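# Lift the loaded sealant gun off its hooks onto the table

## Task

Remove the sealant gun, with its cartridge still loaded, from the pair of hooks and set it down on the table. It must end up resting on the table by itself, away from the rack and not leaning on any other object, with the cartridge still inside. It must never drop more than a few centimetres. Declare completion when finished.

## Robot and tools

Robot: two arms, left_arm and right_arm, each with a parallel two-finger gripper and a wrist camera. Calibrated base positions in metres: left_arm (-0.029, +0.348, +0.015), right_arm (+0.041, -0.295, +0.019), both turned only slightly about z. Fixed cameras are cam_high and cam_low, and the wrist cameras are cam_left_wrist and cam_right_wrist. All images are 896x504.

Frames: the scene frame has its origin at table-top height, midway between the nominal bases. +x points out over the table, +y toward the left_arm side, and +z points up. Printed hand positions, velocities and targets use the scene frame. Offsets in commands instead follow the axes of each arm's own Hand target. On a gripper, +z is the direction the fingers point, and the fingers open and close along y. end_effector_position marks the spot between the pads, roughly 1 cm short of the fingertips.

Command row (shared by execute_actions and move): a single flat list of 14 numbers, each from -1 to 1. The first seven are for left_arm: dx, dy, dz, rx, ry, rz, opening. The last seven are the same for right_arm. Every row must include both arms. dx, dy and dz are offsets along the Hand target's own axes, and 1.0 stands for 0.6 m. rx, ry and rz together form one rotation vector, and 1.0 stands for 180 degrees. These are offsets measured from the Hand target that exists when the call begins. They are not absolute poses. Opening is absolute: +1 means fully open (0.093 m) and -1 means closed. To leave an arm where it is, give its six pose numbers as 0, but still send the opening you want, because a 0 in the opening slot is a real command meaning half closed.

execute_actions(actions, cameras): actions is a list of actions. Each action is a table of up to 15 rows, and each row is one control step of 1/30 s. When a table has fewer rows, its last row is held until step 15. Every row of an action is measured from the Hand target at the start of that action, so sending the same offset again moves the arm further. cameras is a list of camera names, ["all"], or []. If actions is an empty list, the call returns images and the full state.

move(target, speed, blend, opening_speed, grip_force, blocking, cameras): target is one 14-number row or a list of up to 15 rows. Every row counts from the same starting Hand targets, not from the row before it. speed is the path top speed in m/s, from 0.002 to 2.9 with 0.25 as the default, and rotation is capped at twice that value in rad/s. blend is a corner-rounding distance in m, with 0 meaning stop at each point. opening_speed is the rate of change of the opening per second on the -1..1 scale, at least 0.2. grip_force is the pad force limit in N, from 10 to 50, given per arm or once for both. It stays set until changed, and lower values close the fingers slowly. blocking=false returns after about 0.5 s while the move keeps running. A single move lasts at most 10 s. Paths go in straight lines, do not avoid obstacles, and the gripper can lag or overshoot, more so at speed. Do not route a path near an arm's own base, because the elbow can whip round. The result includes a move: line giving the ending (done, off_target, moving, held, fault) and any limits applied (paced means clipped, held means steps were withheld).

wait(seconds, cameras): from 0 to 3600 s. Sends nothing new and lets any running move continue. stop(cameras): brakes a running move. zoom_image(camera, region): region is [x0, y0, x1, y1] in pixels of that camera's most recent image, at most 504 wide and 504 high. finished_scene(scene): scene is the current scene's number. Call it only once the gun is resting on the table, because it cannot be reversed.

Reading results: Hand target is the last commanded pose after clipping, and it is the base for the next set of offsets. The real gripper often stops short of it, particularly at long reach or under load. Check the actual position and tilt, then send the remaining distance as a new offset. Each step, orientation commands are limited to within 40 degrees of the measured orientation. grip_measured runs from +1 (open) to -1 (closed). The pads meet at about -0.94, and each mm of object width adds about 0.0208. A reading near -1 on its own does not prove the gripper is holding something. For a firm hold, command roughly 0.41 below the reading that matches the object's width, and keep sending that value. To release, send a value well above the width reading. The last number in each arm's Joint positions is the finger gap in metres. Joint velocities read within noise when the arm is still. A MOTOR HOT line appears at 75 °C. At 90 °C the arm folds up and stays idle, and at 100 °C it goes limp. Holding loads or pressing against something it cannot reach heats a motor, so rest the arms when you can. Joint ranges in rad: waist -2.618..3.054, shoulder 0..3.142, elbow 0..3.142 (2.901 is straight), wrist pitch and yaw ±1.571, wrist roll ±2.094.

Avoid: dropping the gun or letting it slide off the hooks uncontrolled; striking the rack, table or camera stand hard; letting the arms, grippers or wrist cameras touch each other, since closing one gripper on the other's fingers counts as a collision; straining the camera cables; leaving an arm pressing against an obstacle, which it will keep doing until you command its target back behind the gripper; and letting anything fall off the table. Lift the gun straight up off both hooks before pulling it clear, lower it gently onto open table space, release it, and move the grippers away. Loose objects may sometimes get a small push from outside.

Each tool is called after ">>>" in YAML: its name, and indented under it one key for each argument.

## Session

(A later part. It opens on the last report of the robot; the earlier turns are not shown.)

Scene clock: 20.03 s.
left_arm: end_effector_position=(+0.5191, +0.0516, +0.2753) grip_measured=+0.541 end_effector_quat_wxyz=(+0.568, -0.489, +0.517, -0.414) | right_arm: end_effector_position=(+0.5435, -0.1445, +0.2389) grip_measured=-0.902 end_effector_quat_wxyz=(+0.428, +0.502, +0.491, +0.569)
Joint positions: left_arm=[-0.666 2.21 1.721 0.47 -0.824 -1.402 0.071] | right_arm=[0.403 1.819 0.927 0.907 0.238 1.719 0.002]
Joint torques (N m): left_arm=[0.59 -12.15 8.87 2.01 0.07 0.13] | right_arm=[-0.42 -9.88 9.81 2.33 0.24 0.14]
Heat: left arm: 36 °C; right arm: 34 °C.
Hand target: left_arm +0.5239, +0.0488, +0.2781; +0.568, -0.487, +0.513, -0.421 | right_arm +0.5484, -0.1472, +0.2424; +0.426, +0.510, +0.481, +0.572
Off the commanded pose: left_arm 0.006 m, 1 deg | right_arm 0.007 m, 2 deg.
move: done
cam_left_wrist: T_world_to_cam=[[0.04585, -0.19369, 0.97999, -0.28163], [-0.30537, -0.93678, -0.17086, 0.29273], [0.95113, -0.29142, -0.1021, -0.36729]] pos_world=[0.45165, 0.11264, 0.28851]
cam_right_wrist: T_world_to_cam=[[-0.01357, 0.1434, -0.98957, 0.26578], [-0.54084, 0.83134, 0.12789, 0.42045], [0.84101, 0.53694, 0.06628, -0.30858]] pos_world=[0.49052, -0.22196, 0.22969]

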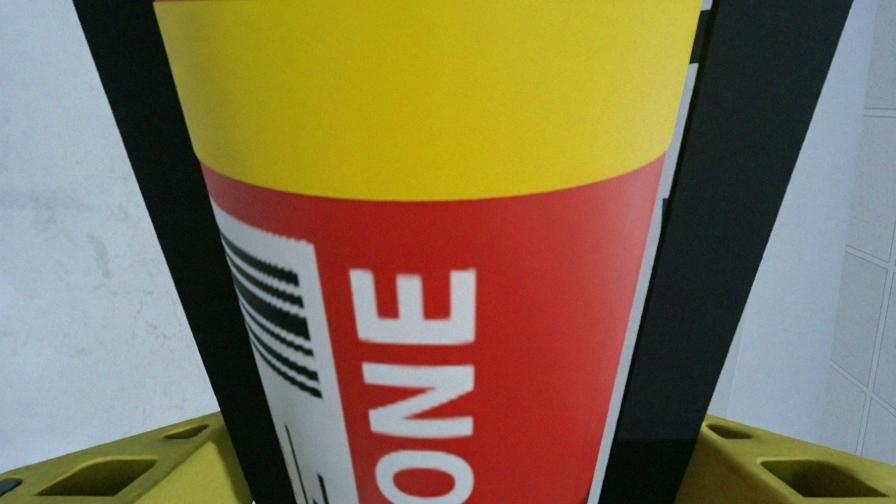

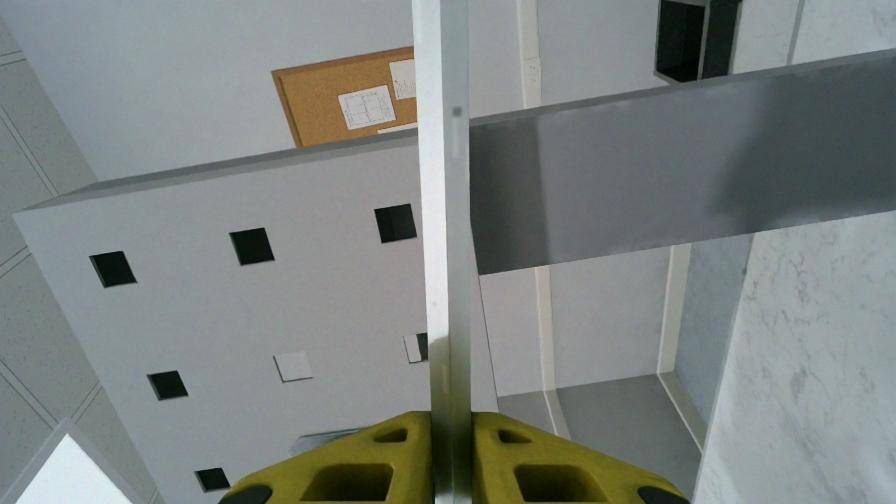

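>>> move:
  target:
    - [0,0,0,0,0,0,0.15,0,0,0,0,0,0,-1]
    - [-0.0145,-0.0821,0,0,0,0,0.15,0.0145,0.0821,0,0,0,0,-1]
    - [-0.0377,-0.2135,0,0.045,0,0,0.15,0.0377,0.2135,0,-0.045,0,0,-1]
  speed: [0.1,0.08,0.1]
  blend: [0,0.01,0]
  cameras: ["all"]

Scene clock: 23.17 s.
left_arm: end_effector_position=(+0.5281, +0.0467, +0.3427) grip_measured=+0.541 end_effector_quat_wxyz=(+0.580, -0.468, +0.519, -0.419) | right_arm: end_effector_position=(+0.5484, -0.1482, +0.3015) grip_measured=-0.911 end_effector_quat_wxyz=(+0.431, +0.518, +0.492, +0.551)
Joint positions: left_arm=[-0.657 2.21 1.951 0.292 -0.795 -1.336 0.071] | right_arm=[0.403 1.698 1.103 0.573 0.27 1.725 0.001]
Joint torques (N m): left_arm=[0.38 -18.03 12.22 2.51 0.16 0.8] | right_arm=[0.76 -14.27 14.04 3.37 0.28 -0.33]
Heat: left arm: 37 °C; right arm: 35 °C.
Hand target: left_arm +0.5238, +0.0488, +0.4082; +0.601, -0.445, +0.482, -0.456 | right_arm +0.5463, -0.1474, +0.3726; +0.461, +0.479, +0.439, +0.604
Off the commanded pose: left_arm 0.066 m, 7 deg | right_arm 0.071 m, 10 deg.
move: off_target (left_arm, right_arm)
cam_left_wrist: T_world_to_cam=[[0.00987, -0.22596, 0.97409, -0.3266], [-0.31759, -0.92441, -0.21122, 0.32217], [0.94818, -0.30728, -0.08088, -0.37547]] pos_world=[0.46155, 0.10864, 0.35582]
cam_right_wrist: T_world_to_cam=[[-0.04353, 0.13684, -0.98964, 0.34389], [-0.50921, 0.8492, 0.13982, 0.39988], [0.85954, 0.51002, 0.03272, -0.3189]] pos_world=[0.4927, -0.22399, 0.29485]

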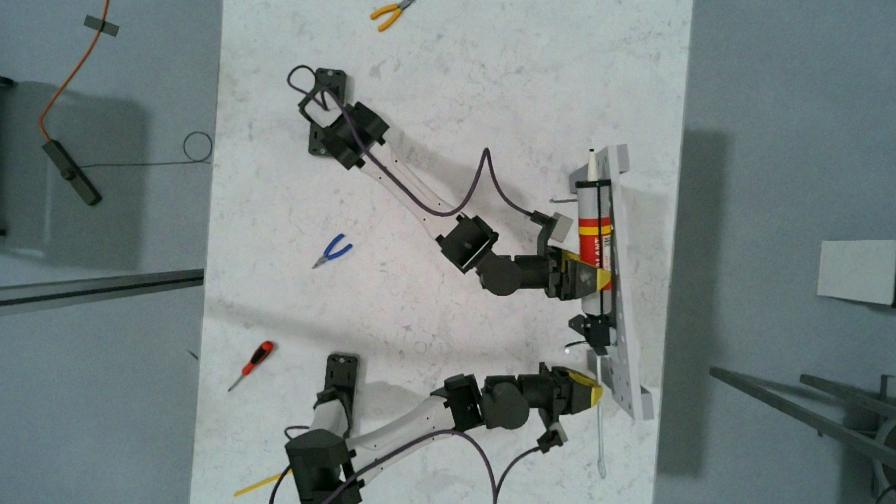

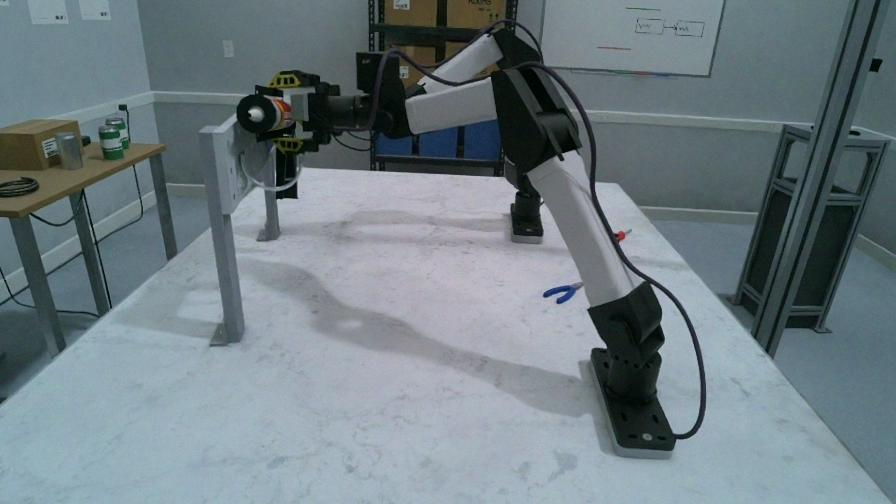

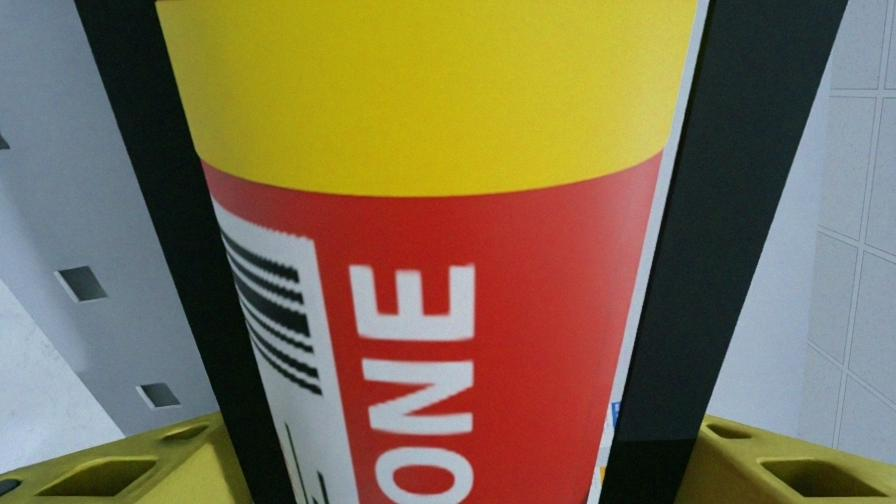

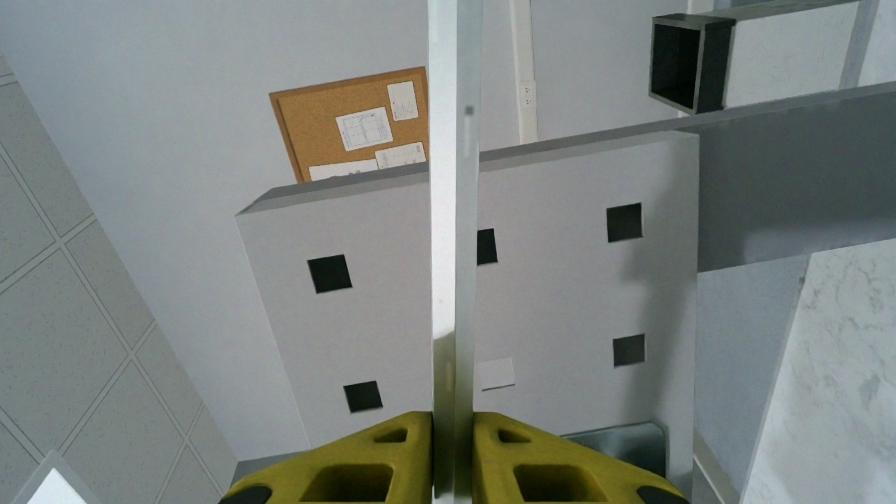

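>>> zoom_image:
  camera: "cam_low"
  region: [200, 50, 380, 230]

>>> zoom_image:
  camera: "cam_high"
  region: [500, 130, 700, 500]

Scaled by 2.800 from the camera's image (finer frame: 1280x720).

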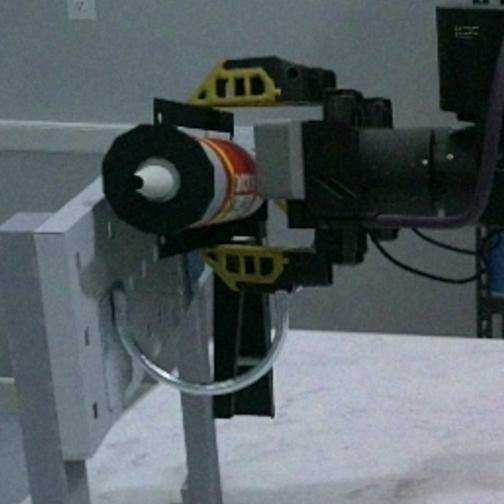

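Scaled by 1.362 from the camera's image (finer frame: 1280x720).

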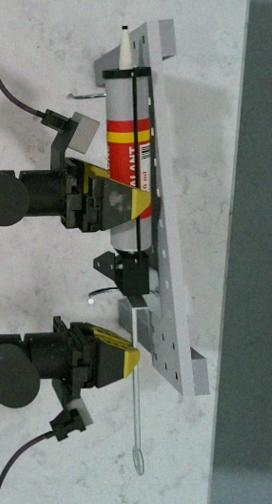

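>>> move:
  target:
    - [-0.0087,-0.0487,0.007,0,0,0,0.15,0.0087,0.0486,0.0078,0,0,0,-1]
    - [-0.0386,-0.0785,-0.2393,0,0,0,0.15,0.0375,0.0826,-0.238,0,0,0,-1]
  speed: [0.1,0.1]
  cameras: ["all"]

Scene clock: 27.80 s.
left_arm: end_effector_position=(+0.3907, +0.0477, +0.4025) grip_measured=+0.541 end_effector_quat_wxyz=(+0.595, -0.467, +0.495, -0.429) | right_arm: end_effector_position=(+0.4075, -0.1513, +0.3668) grip_measured=-0.911 end_effector_quat_wxyz=(+0.455, +0.507, +0.470, +0.561)
Joint positions: left_arm=[-0.876 1.816 1.552 0.41 -1.032 -1.256 0.071] | right_arm=[0.626 1.155 0.841 0.365 0.523 1.686 0.001]
Joint torques (N m): left_arm=[-1.25 -15.75 6.48 2.21 0.26 0.79] | right_arm=[2.03 -7.87 9.92 3.25 0.04 -0.38]
Heat: left arm: 38 °C; right arm: 38 °C.
Hand target: left_arm +0.3740, +0.0488, +0.4382; +0.601, -0.445, +0.482, -0.456 | right_arm +0.3964, -0.1475, +0.4026; +0.461, +0.479, +0.439, +0.604
Off the commanded pose: left_arm 0.039 m, 4 deg | right_arm 0.038 m, 7 deg.
move: off_target (left_arm, right_arm)
cam_left_wrist: T_world_to_cam=[[-0.03783, -0.21079, 0.9768, -0.36644], [-0.28572, -0.93441, -0.21271, 0.2806], [0.95757, -0.28714, -0.02488, -0.26713]] pos_world=[0.3221, 0.10825, 0.41097]
cam_right_wrist: T_world_to_cam=[[0.02604, 0.1354, -0.99045, 0.37453], [-0.49091, 0.86482, 0.10532, 0.32925], [0.87082, 0.48348, 0.08898, -0.22755]] pos_world=[0.35004, -0.22544, 0.35653]

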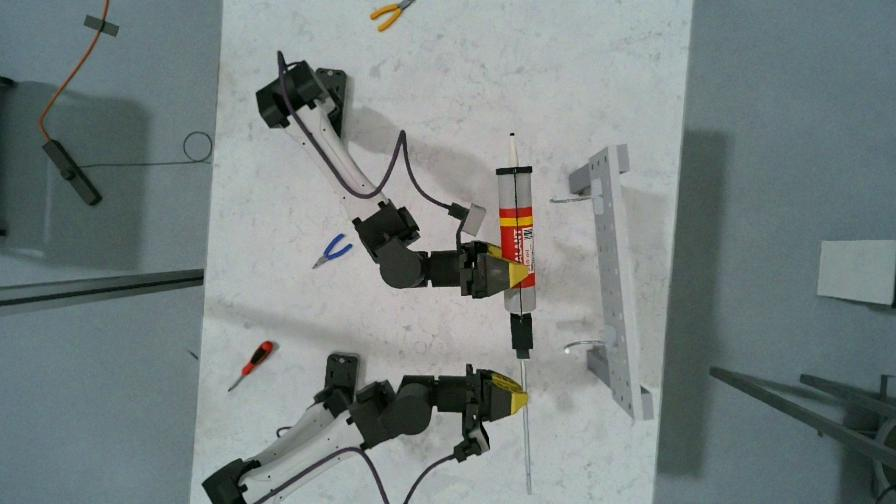

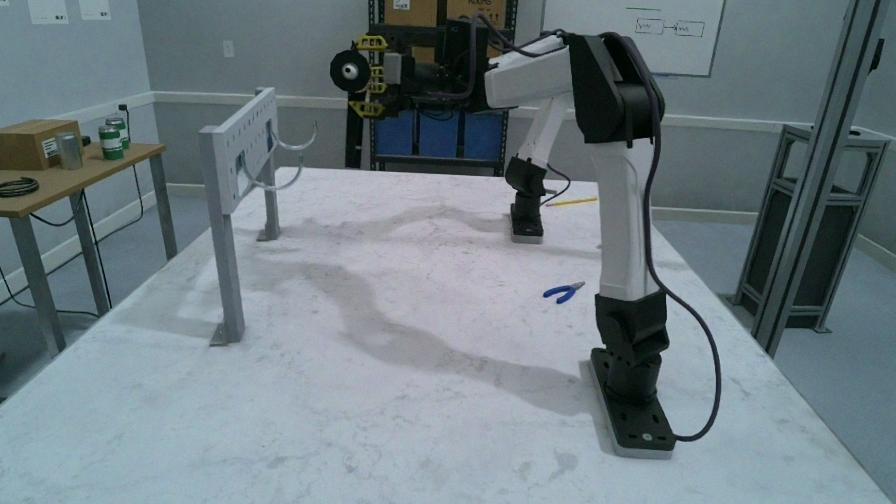

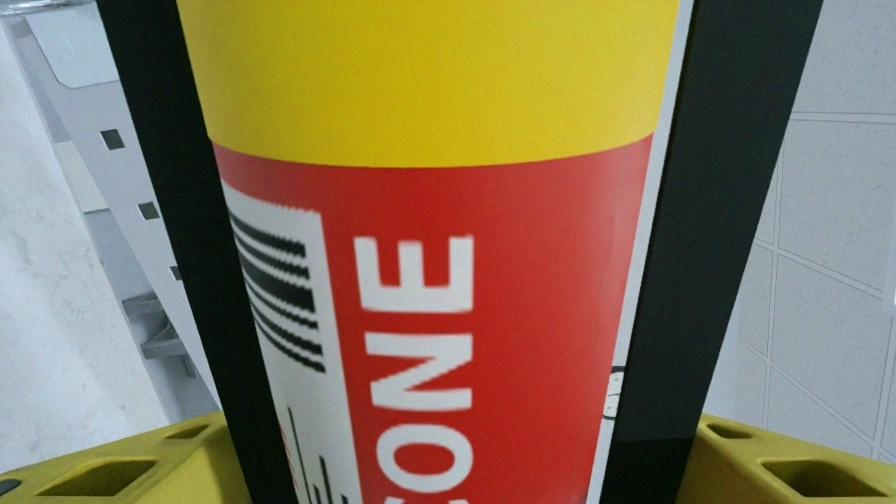

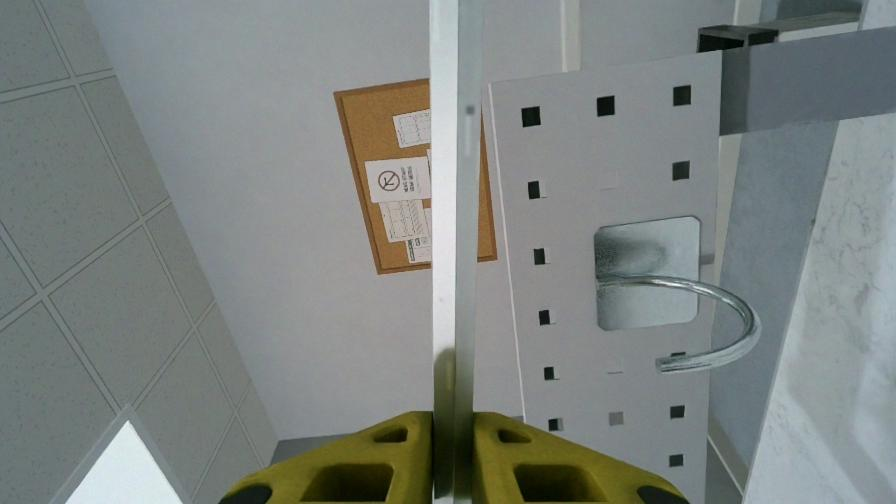

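>>> move:
  target: [0.0217,0.0970,0.0127,-0.2906,0.0560,-0.0419,0.15,-0.0143,-0.0335,-0.0172,0.2960,-0.0547,-0.0429,-1]
  speed: 0.14
  cameras: ["cam_high","cam_low","cam_right_wrist"]

Scene clock: 32.83 s.
left_arm: end_effector_position=(+0.3939, +0.0487, +0.3655) grip_measured=+0.541 end_effector_quat_wxyz=(+0.295, -0.596, +0.673, -0.324) | right_arm: end_effector_position=(+0.3781, -0.1527, +0.3617) grip_measured=-0.911 end_effector_quat_wxyz=(+0.250, +0.659, +0.667, +0.244)
Joint positions: left_arm=[-0.746 2.238 2.823 -1.368 -0.511 -2.009 0.071] | right_arm=[0.599 1.583 1.991 -1.348 0.359 2.003 0.001]
Joint torques (N m): left_arm=[-0.18 -12.21 8.54 1.54 -0.27 0.05] | right_arm=[-0.65 -6.56 10.67 2.1 0.64 -0.3]
Heat: left arm: 40 °C; right arm: 38 °C.
Hand target: left_arm +0.3900, +0.0479, +0.3803; +0.271, -0.654, +0.653, -0.270 | right_arm +0.3900, -0.1530, +0.3800; +0.271, +0.653, +0.654, +0.271
Off the commanded pose: left_arm 0.015 m, 10 deg | right_arm 0.022 m, 4 deg.
elbow stopped short (left arm): the move would have taken joint 3 (elbow) straighter than the controller allows.
joint sent to its limit (left arm) — joint 6 (wrist roll), lower limit. The joint targets are off in orientation, not in position.
move: off_target (left_arm, right_arm)
cam_right_wrist: T_world_to_cam=[[-0.76182, -0.02011, -0.64747, 0.52045], [-0.28886, 0.90519, 0.31176, 0.1716], [0.57981, 0.42454, -0.6954, 0.18385]] pos_world=[0.33946, -0.22291, 0.41133]

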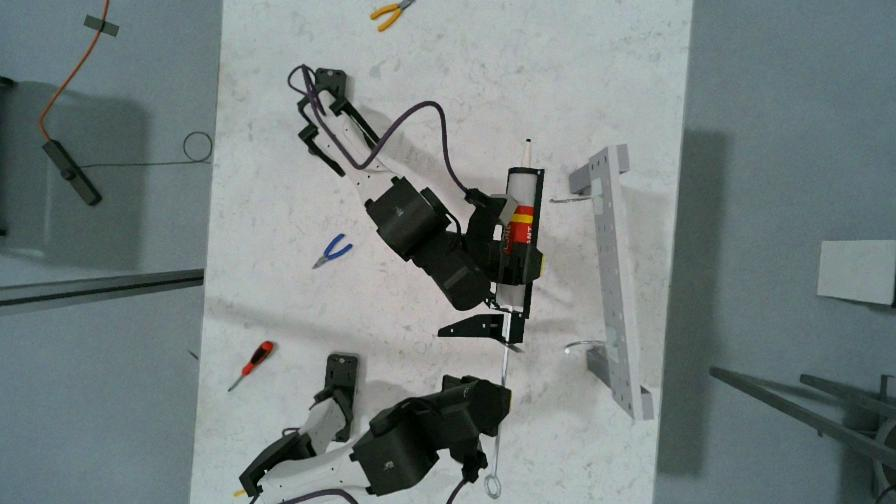

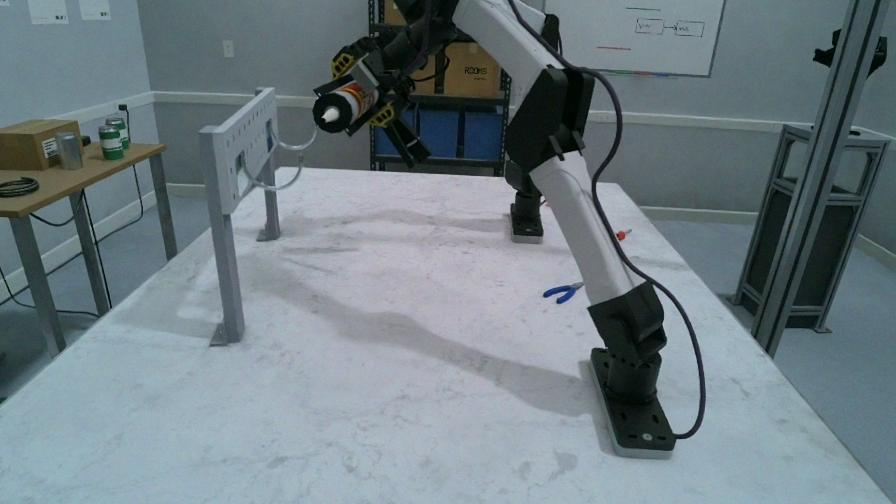

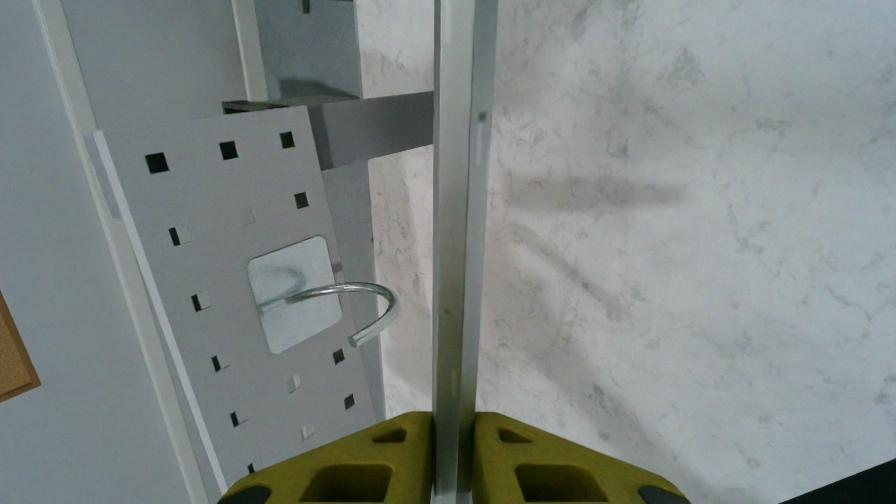

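>>> move:
  target: [-0.0015,0.2707,0.3193,-0.2387,0.0136,0.0313,0.15,0.0003,-0.2953,0.2940,0.2387,-0.0136,0.0313,-1]
  speed: 0.12
  cameras: ["cam_high","cam_low","cam_right_wrist"]

Scene clock: 37.70 s.
left_arm: end_effector_position=(+0.4108, +0.0438, +0.1205) grip_measured=+0.541 end_effector_quat_wxyz=(+0.028, -0.642, +0.759, -0.105) | right_arm: end_effector_position=(+0.3814, -0.1522, +0.1294) grip_measured=-0.911 end_effector_quat_wxyz=(+0.016, +0.731, +0.682, -0.003)
Joint positions: left_arm=[-0.575 2.633 2.801 -1.521 0.001 -2.009 0.071] | right_arm=[0.449 1.942 1.675 -1.299 0.033 2.053 0.001]
Joint torques (N m): left_arm=[0.76 -15.1 8.66 0.35 -0.07 0.02] | right_arm=[-1.65 -10.73 7.68 0.51 0.06 0.13]
Heat: left arm: 42 °C; right arm: 37 °C.
Hand target: left_arm +0.4106, +0.0487, +0.1301; +0.012, -0.669, +0.743, -0.013 | right_arm +0.3894, -0.1529, +0.1299; +0.013, +0.743, +0.669, +0.011
Off the commanded pose: left_arm 0.011 m, 11 deg | right_arm 0.008 m, 3 deg.
joint sent to its limit (left arm) — joint 4 (wrist pitch), lower limit; joint 6 (wrist roll), lower limit. The joint targets are off in orientation, not in position.
move: off_target (left_arm, right_arm)
cam_right_wrist: T_world_to_cam=[[-0.99799, 0.06248, -0.01014, 0.3927], [0.05311, 0.9138, 0.40268, 0.10369], [0.03442, 0.40133, -0.91529, 0.25314]] pos_world=[0.37769, -0.22088, 0.19392]

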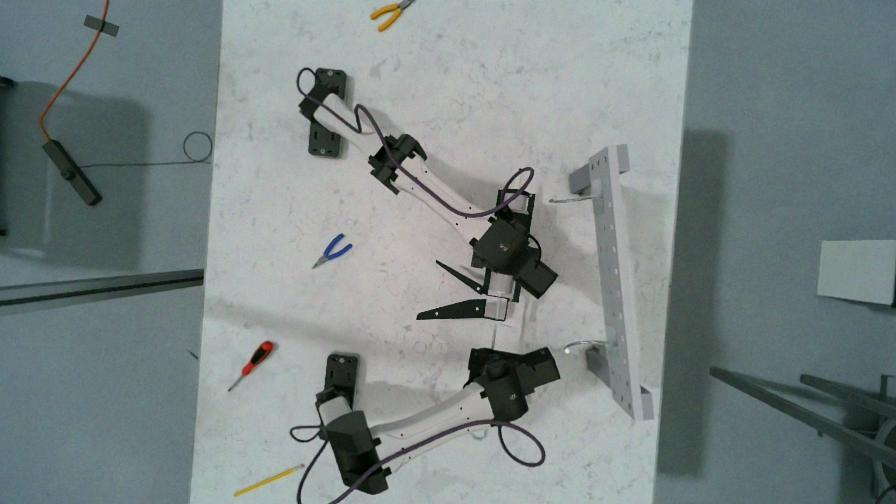

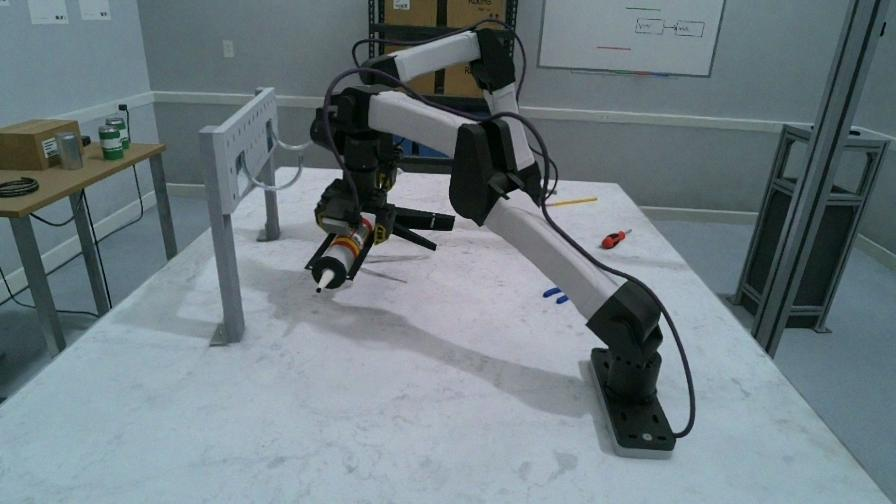

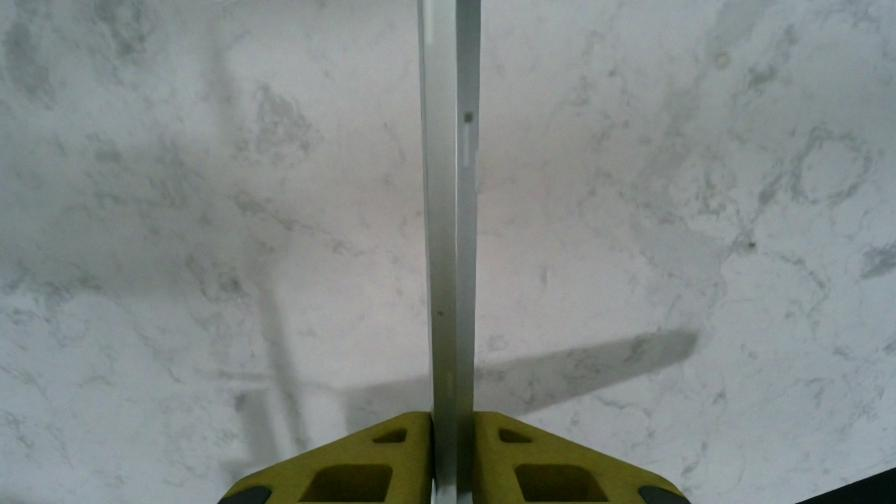

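>>> move:
  target: [0,0.0035,0.1,0,0,0,0.15,0,-0.004,0.1167,0,0,0,-1]
  speed: 0.08
  cameras: ["cam_high","cam_low","cam_right_wrist"]

>>> zoom_image:
  camera: "cam_low"
  region: [250, 100, 550, 320]

Scene clock: 39.90 s.
left_arm: end_effector_position=(+0.4081, +0.0446, +0.0578) grip_measured=+0.541 end_effector_quat_wxyz=(+0.010, -0.645, +0.763, -0.050) | right_arm: end_effector_position=(+0.3791, -0.1509, +0.0616) grip_measured=-0.911 end_effector_quat_wxyz=(+0.006, +0.732, +0.681, -0.002)
Joint positions: left_arm=[-0.575 2.765 2.819 -1.523 0.007 -2.008 0.071] | right_arm=[0.445 1.981 1.457 -1.047 0.012 2.052 0.001]
Joint torques (N m): left_arm=[0.91 -15.53 9.39 0.14 -0.11 0.01] | right_arm=[-1.29 -10.63 6.94 0.63 0.25 0.15]
Heat: left arm: 43 °C; right arm: 37 °C.
Hand target: left_arm +0.4105, +0.0488, +0.0699; +0.012, -0.669, +0.743, -0.013 | right_arm +0.3894, -0.1531, +0.0598; +0.013, +0.743, +0.669, +0.011
Off the commanded pose: left_arm 0.013 m, 6 deg | right_arm 0.011 m, 3 deg.
joint sent to its limit (left arm) — joint 4 (wrist pitch), lower limit; joint 6 (wrist roll), lower limit. The joint targets are off in orientation, not in position.
move: off_target (left_arm, right_arm)
cam_right_wrist: T_world_to_cam=[[-0.99787, 0.06517, 0.00393, 0.3891], [0.06085, 0.9066, 0.41759, 0.12496], [0.02365, 0.41694, -0.90863, 0.19659]] pos_world=[0.37602, -0.22061, 0.12492]

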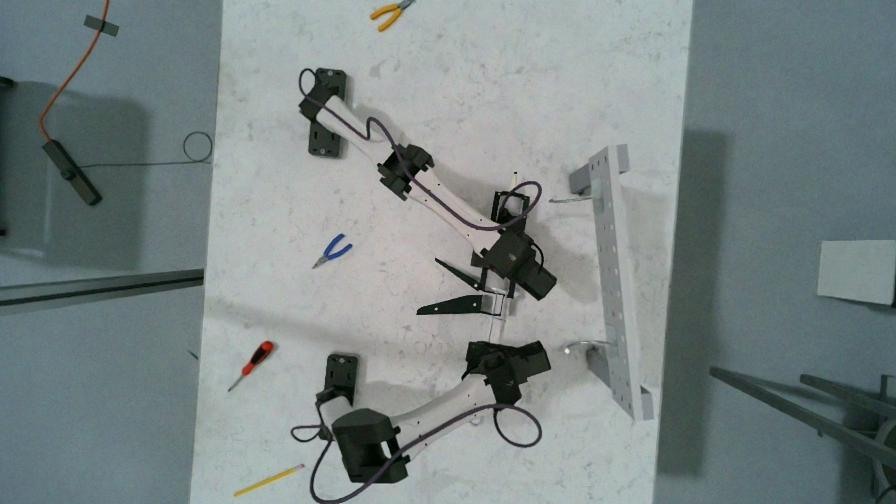

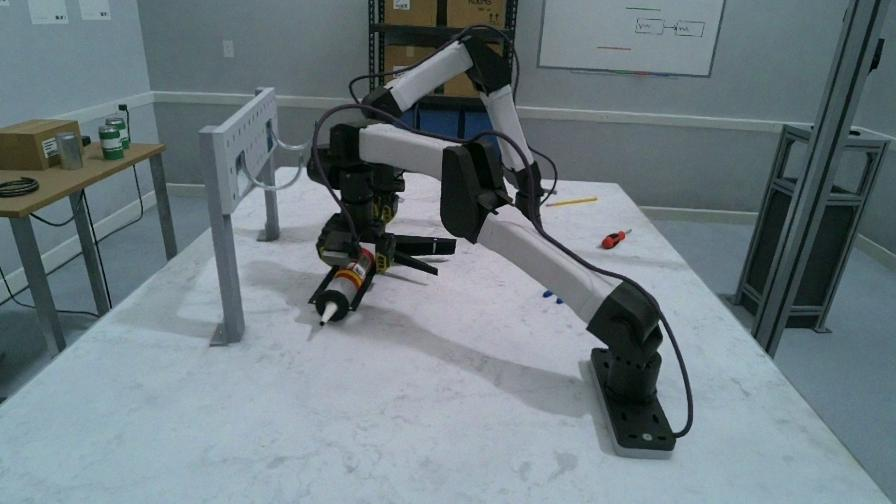

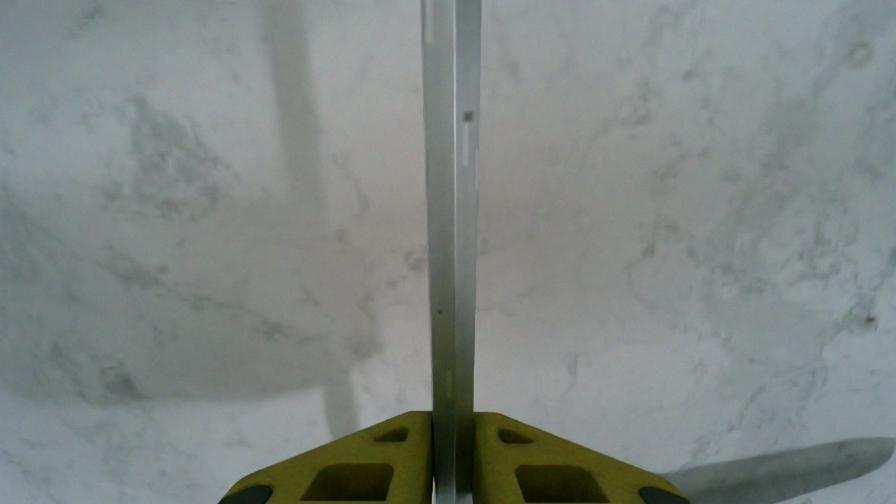

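Scaled by 1.680 from the camera's image (finer frame: 1280x720).

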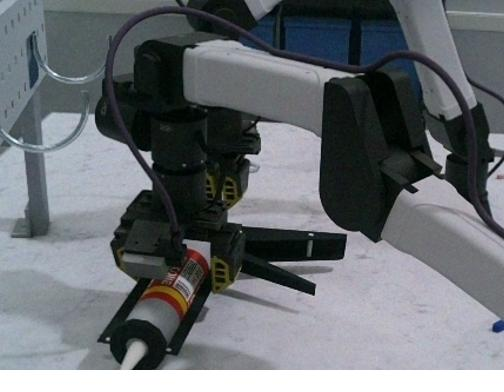

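>>> move:
  target: [0,0.0007,0.02,0,0,0,0.15,0,-0.001,0.022,0,0,0,-1]
  speed: 0.05
  cameras: ["cam_low"]

>>> zoom_image:
  camera: "cam_low"
  region: [280, 180, 480, 340]

Scene clock: 41.50 s.
left_arm: end_effector_position=(+0.4084, +0.0444, +0.0465) grip_measured=+0.541 end_effector_quat_wxyz=(+0.008, -0.645, +0.763, -0.043) | right_arm: end_effector_position=(+0.3793, -0.1509, +0.0491) grip_measured=-0.911 end_effector_quat_wxyz=(+0.005, +0.732, +0.681, -0.001)
Joint positions: left_arm=[-0.575 2.788 2.819 -1.514 0.007 -2.008 0.071] | right_arm=[0.444 1.994 1.424 -0.999 0.009 2.051 0.001]
Joint torques (N m): left_arm=[0.94 -15.57 9.51 0.1 -0.1 0.01] | right_arm=[-1.13 -10.5 6.82 0.64 0.28 0.15]
Heat: left arm: 44 °C; right arm: 36 °C.
Hand target: left_arm +0.4106, +0.0487, +0.0580; +0.012, -0.669, +0.743, -0.013 | right_arm +0.3892, -0.1531, +0.0465; +0.013, +0.743, +0.669, +0.011
Off the commanded pose: left_arm 0.012 m, 5 deg | right_arm 0.011 m, 2 deg.
elbow stopped short (left arm): the move would have taken joint 3 (elbow) straighter than the controller allows.
joint sent to its limit (left arm) — joint 6 (wrist roll), lower limit. The joint targets are off in orientation, not in position.
joint at its limit (right arm) — joint 6 (wrist roll), upper limit.
move: off_target (left_arm, right_arm)

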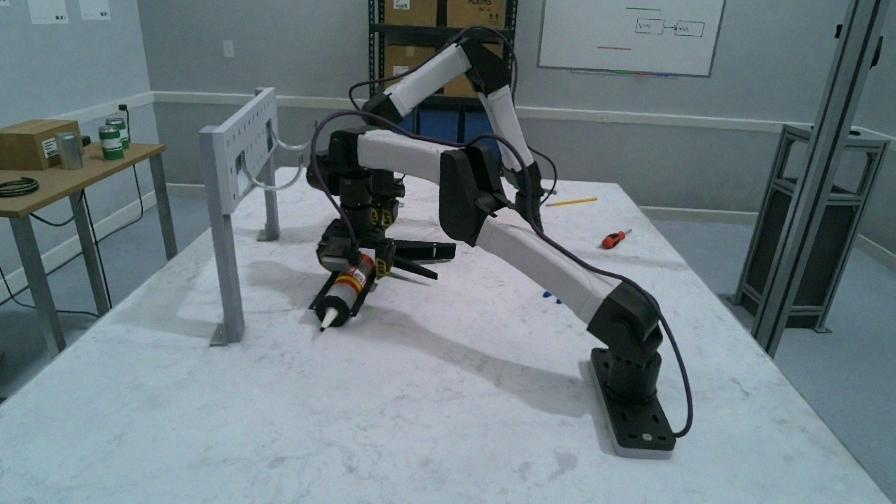

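Scaled by 2.520 from the camera's image (finer frame: 1280x720).

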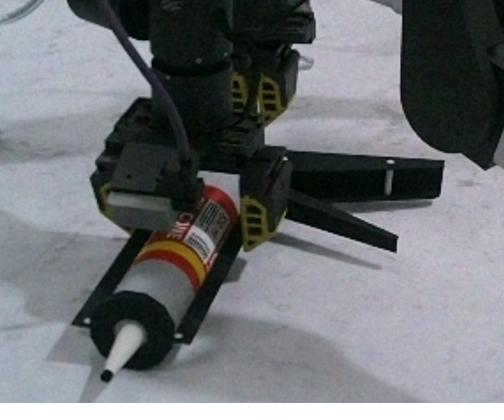

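>>> move:
  target: [0,0.0004,0.012,0,0,0,0.15,0,-0.0005,0.012,0,0,0,-1]
  speed: 0.04
  cameras: ["cam_low"]

>>> zoom_image:
  camera: "cam_low"
  region: [280, 180, 480, 340]

Scene clock: 43.03 s.
left_arm: end_effector_position=(+0.4094, +0.0440, +0.0435) grip_measured=+0.541 end_effector_quat_wxyz=(+0.009, -0.644, +0.764, -0.043) | right_arm: end_effector_position=(+0.3801, -0.1506, +0.0432) grip_measured=-0.911 end_effector_quat_wxyz=(+0.004, +0.733, +0.680, +0.002)
Joint positions: left_arm=[-0.575 2.797 2.825 -1.51 0.005 -2.006 0.071] | right_arm=[0.442 2.001 1.408 -0.972 0.005 2.051 0.001]
Joint torques (N m): left_arm=[0.91 -15.09 9.02 0.11 -0.07 -0.02] | right_arm=[-0.91 -10.29 6.65 0.63 0.32 0.17]
Heat: left arm: 45 °C; right arm: 36 °C.
Hand target: left_arm +0.4106, +0.0487, +0.0508; +0.012, -0.669, +0.743, -0.013 | right_arm +0.3892, -0.1530, +0.0394; +0.013, +0.743, +0.669, +0.011
Off the commanded pose: left_arm 0.009 m, 5 deg | right_arm 0.010 m, 2 deg.
elbow stopped short (left arm): the move would have taken joint 3 (elbow) straighter than the controller allows.
joint sent to its limit (left arm) — joint 6 (wrist roll), lower limit. The joint targets are off in orientation, not in position.
joint at its limit (right arm) — joint 6 (wrist roll), upper limit.
move: off_target (left_arm)

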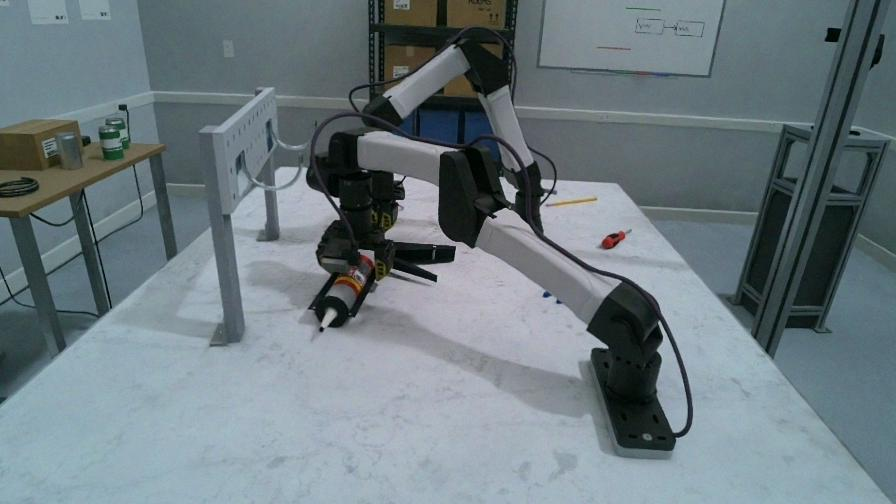

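Scaled by 2.520 from the camera's image (finer frame: 1280x720).

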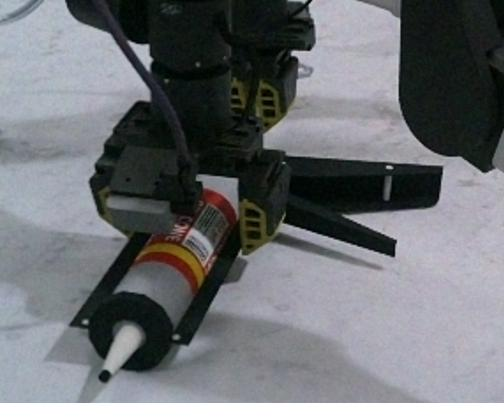

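>>> move:
  target: [0,0.0003,0.008,0,0,0,0.15,0,-0.0005,0.014,0,0,0,-1]
  speed: 0.04
  cameras: ["cam_low","cam_right_wrist"]

>>> zoom_image:
  camera: "cam_low"
  region: [280, 180, 480, 340]

Scene clock: 44.47 s.
left_arm: end_effector_position=(+0.4096, +0.0448, +0.0416) grip_measured=+0.541 end_effector_quat_wxyz=(+0.011, -0.644, +0.764, -0.041) | right_arm: end_effector_position=(+0.3806, -0.1496, +0.0385) grip_measured=-0.911 end_effector_quat_wxyz=(+0.002, +0.732, +0.681, +0.006)
Joint positions: left_arm=[-0.575 2.801 2.825 -1.51 0.001 -2.005 0.071] | right_arm=[0.441 2.005 1.395 -0.949 0 2.049 0.001]
Joint torques (N m): left_arm=[0.91 -14.58 8.9 0.13 -0.05 -0.02] | right_arm=[-0.84 -9.7 6.09 0.74 0.36 0.19]
Heat: left arm: 46 °C; right arm: 36 °C.
Hand target: left_arm +0.4106, +0.0487, +0.0459; +0.012, -0.669, +0.743, -0.013 | right_arm +0.3891, -0.1530, +0.0309; +0.013, +0.743, +0.669, +0.011
Off the commanded pose: left_arm 0.006 m, 5 deg | right_arm 0.012 m, 2 deg.
joint sent to its limit (left arm) — joint 6 (wrist roll), lower limit. The joint targets are off in orientation, not in position.
joint at its limit (right arm) — joint 6 (wrist roll), upper limit.
move: off_target (left_arm, right_arm)
cam_right_wrist: T_world_to_cam=[[-0.99783, 0.0658, -0.00188, 0.39098], [0.05852, 0.8998, 0.43235, 0.13263], [0.03015, 0.4313, -0.9017, 0.17451]] pos_world=[0.37711, -0.22034, 0.10075]

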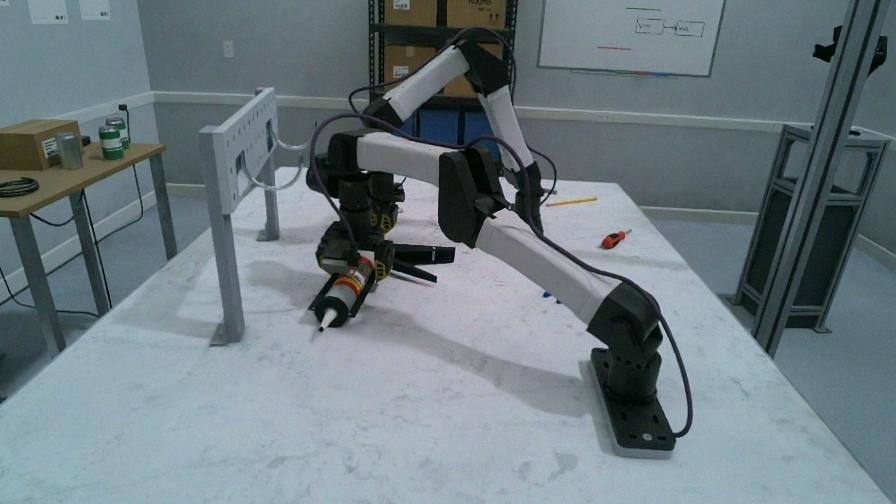

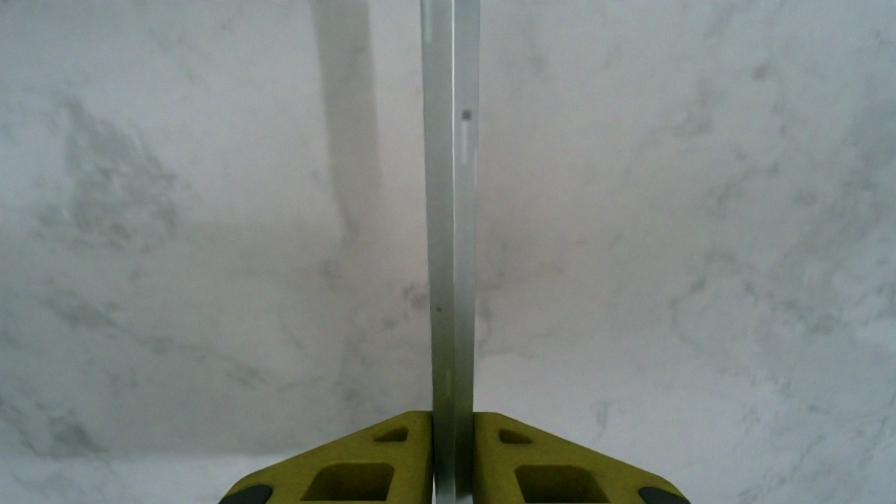

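Scaled by 2.520 from the camera's image (finer frame: 1280x720).

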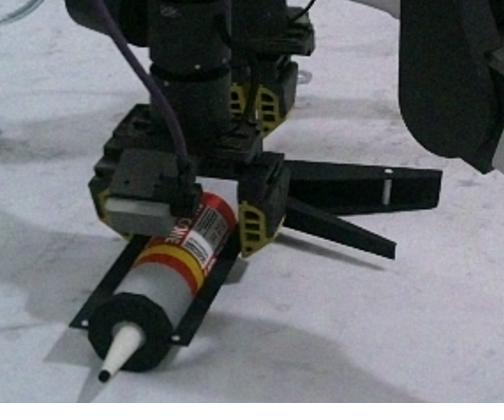

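>>> move:
  target: [0,0.0003,0.012,0,0,0,0.15,0,0,0.003,0,0,0,-1]
  speed: 0.04
  cameras: ["cam_low"]

>>> zoom_image:
  camera: "cam_low"
  region: [360, 220, 480, 300]

Scene clock: 45.77 s.
left_arm: end_effector_position=(+0.4095, +0.0448, +0.0410) grip_measured=+0.541 end_effector_quat_wxyz=(+0.011, -0.644, +0.764, -0.040) | right_arm: end_effector_position=(+0.3808, -0.1493, +0.0381) grip_measured=-0.911 end_effector_quat_wxyz=(+0.002, +0.732, +0.681, +0.007)
Joint positions: left_arm=[-0.575 2.802 2.825 -1.51 0.001 -2.005 0.071] | right_arm=[0.441 2.005 1.394 -0.945 -0.001 2.048 0.001]
Joint torques (N m): left_arm=[0.91 -13.64 8.34 0.22 -0.04 -0.02] | right_arm=[-0.85 -9.43 5.93 0.76 0.37 0.19]
Heat: left arm: 47 °C; right arm: 37 °C.
Hand target: left_arm +0.4106, +0.0487, +0.0387; +0.012, -0.669, +0.743, -0.013 | right_arm +0.3892, -0.1529, +0.0292; +0.013, +0.743, +0.669, +0.011
Off the commanded pose: left_arm 0.005 m, 5 deg | right_arm 0.013 m, 2 deg.
joint sent to its limit (left arm) — joint 6 (wrist roll), lower limit. The joint targets are off in orientation, not in position.
joint at its limit (right arm) — joint 6 (wrist roll), upper limit.
move: off_target (left_arm, right_arm)

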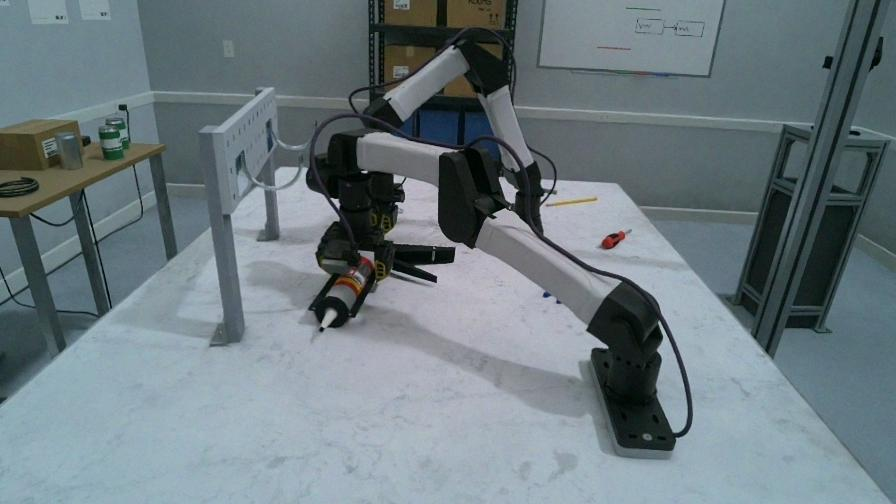

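Scaled by 4.200 from the camera's image (finer frame: 1280x720).

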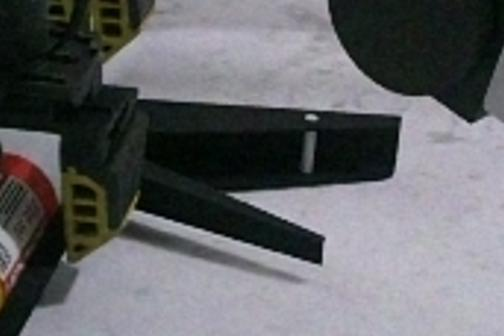

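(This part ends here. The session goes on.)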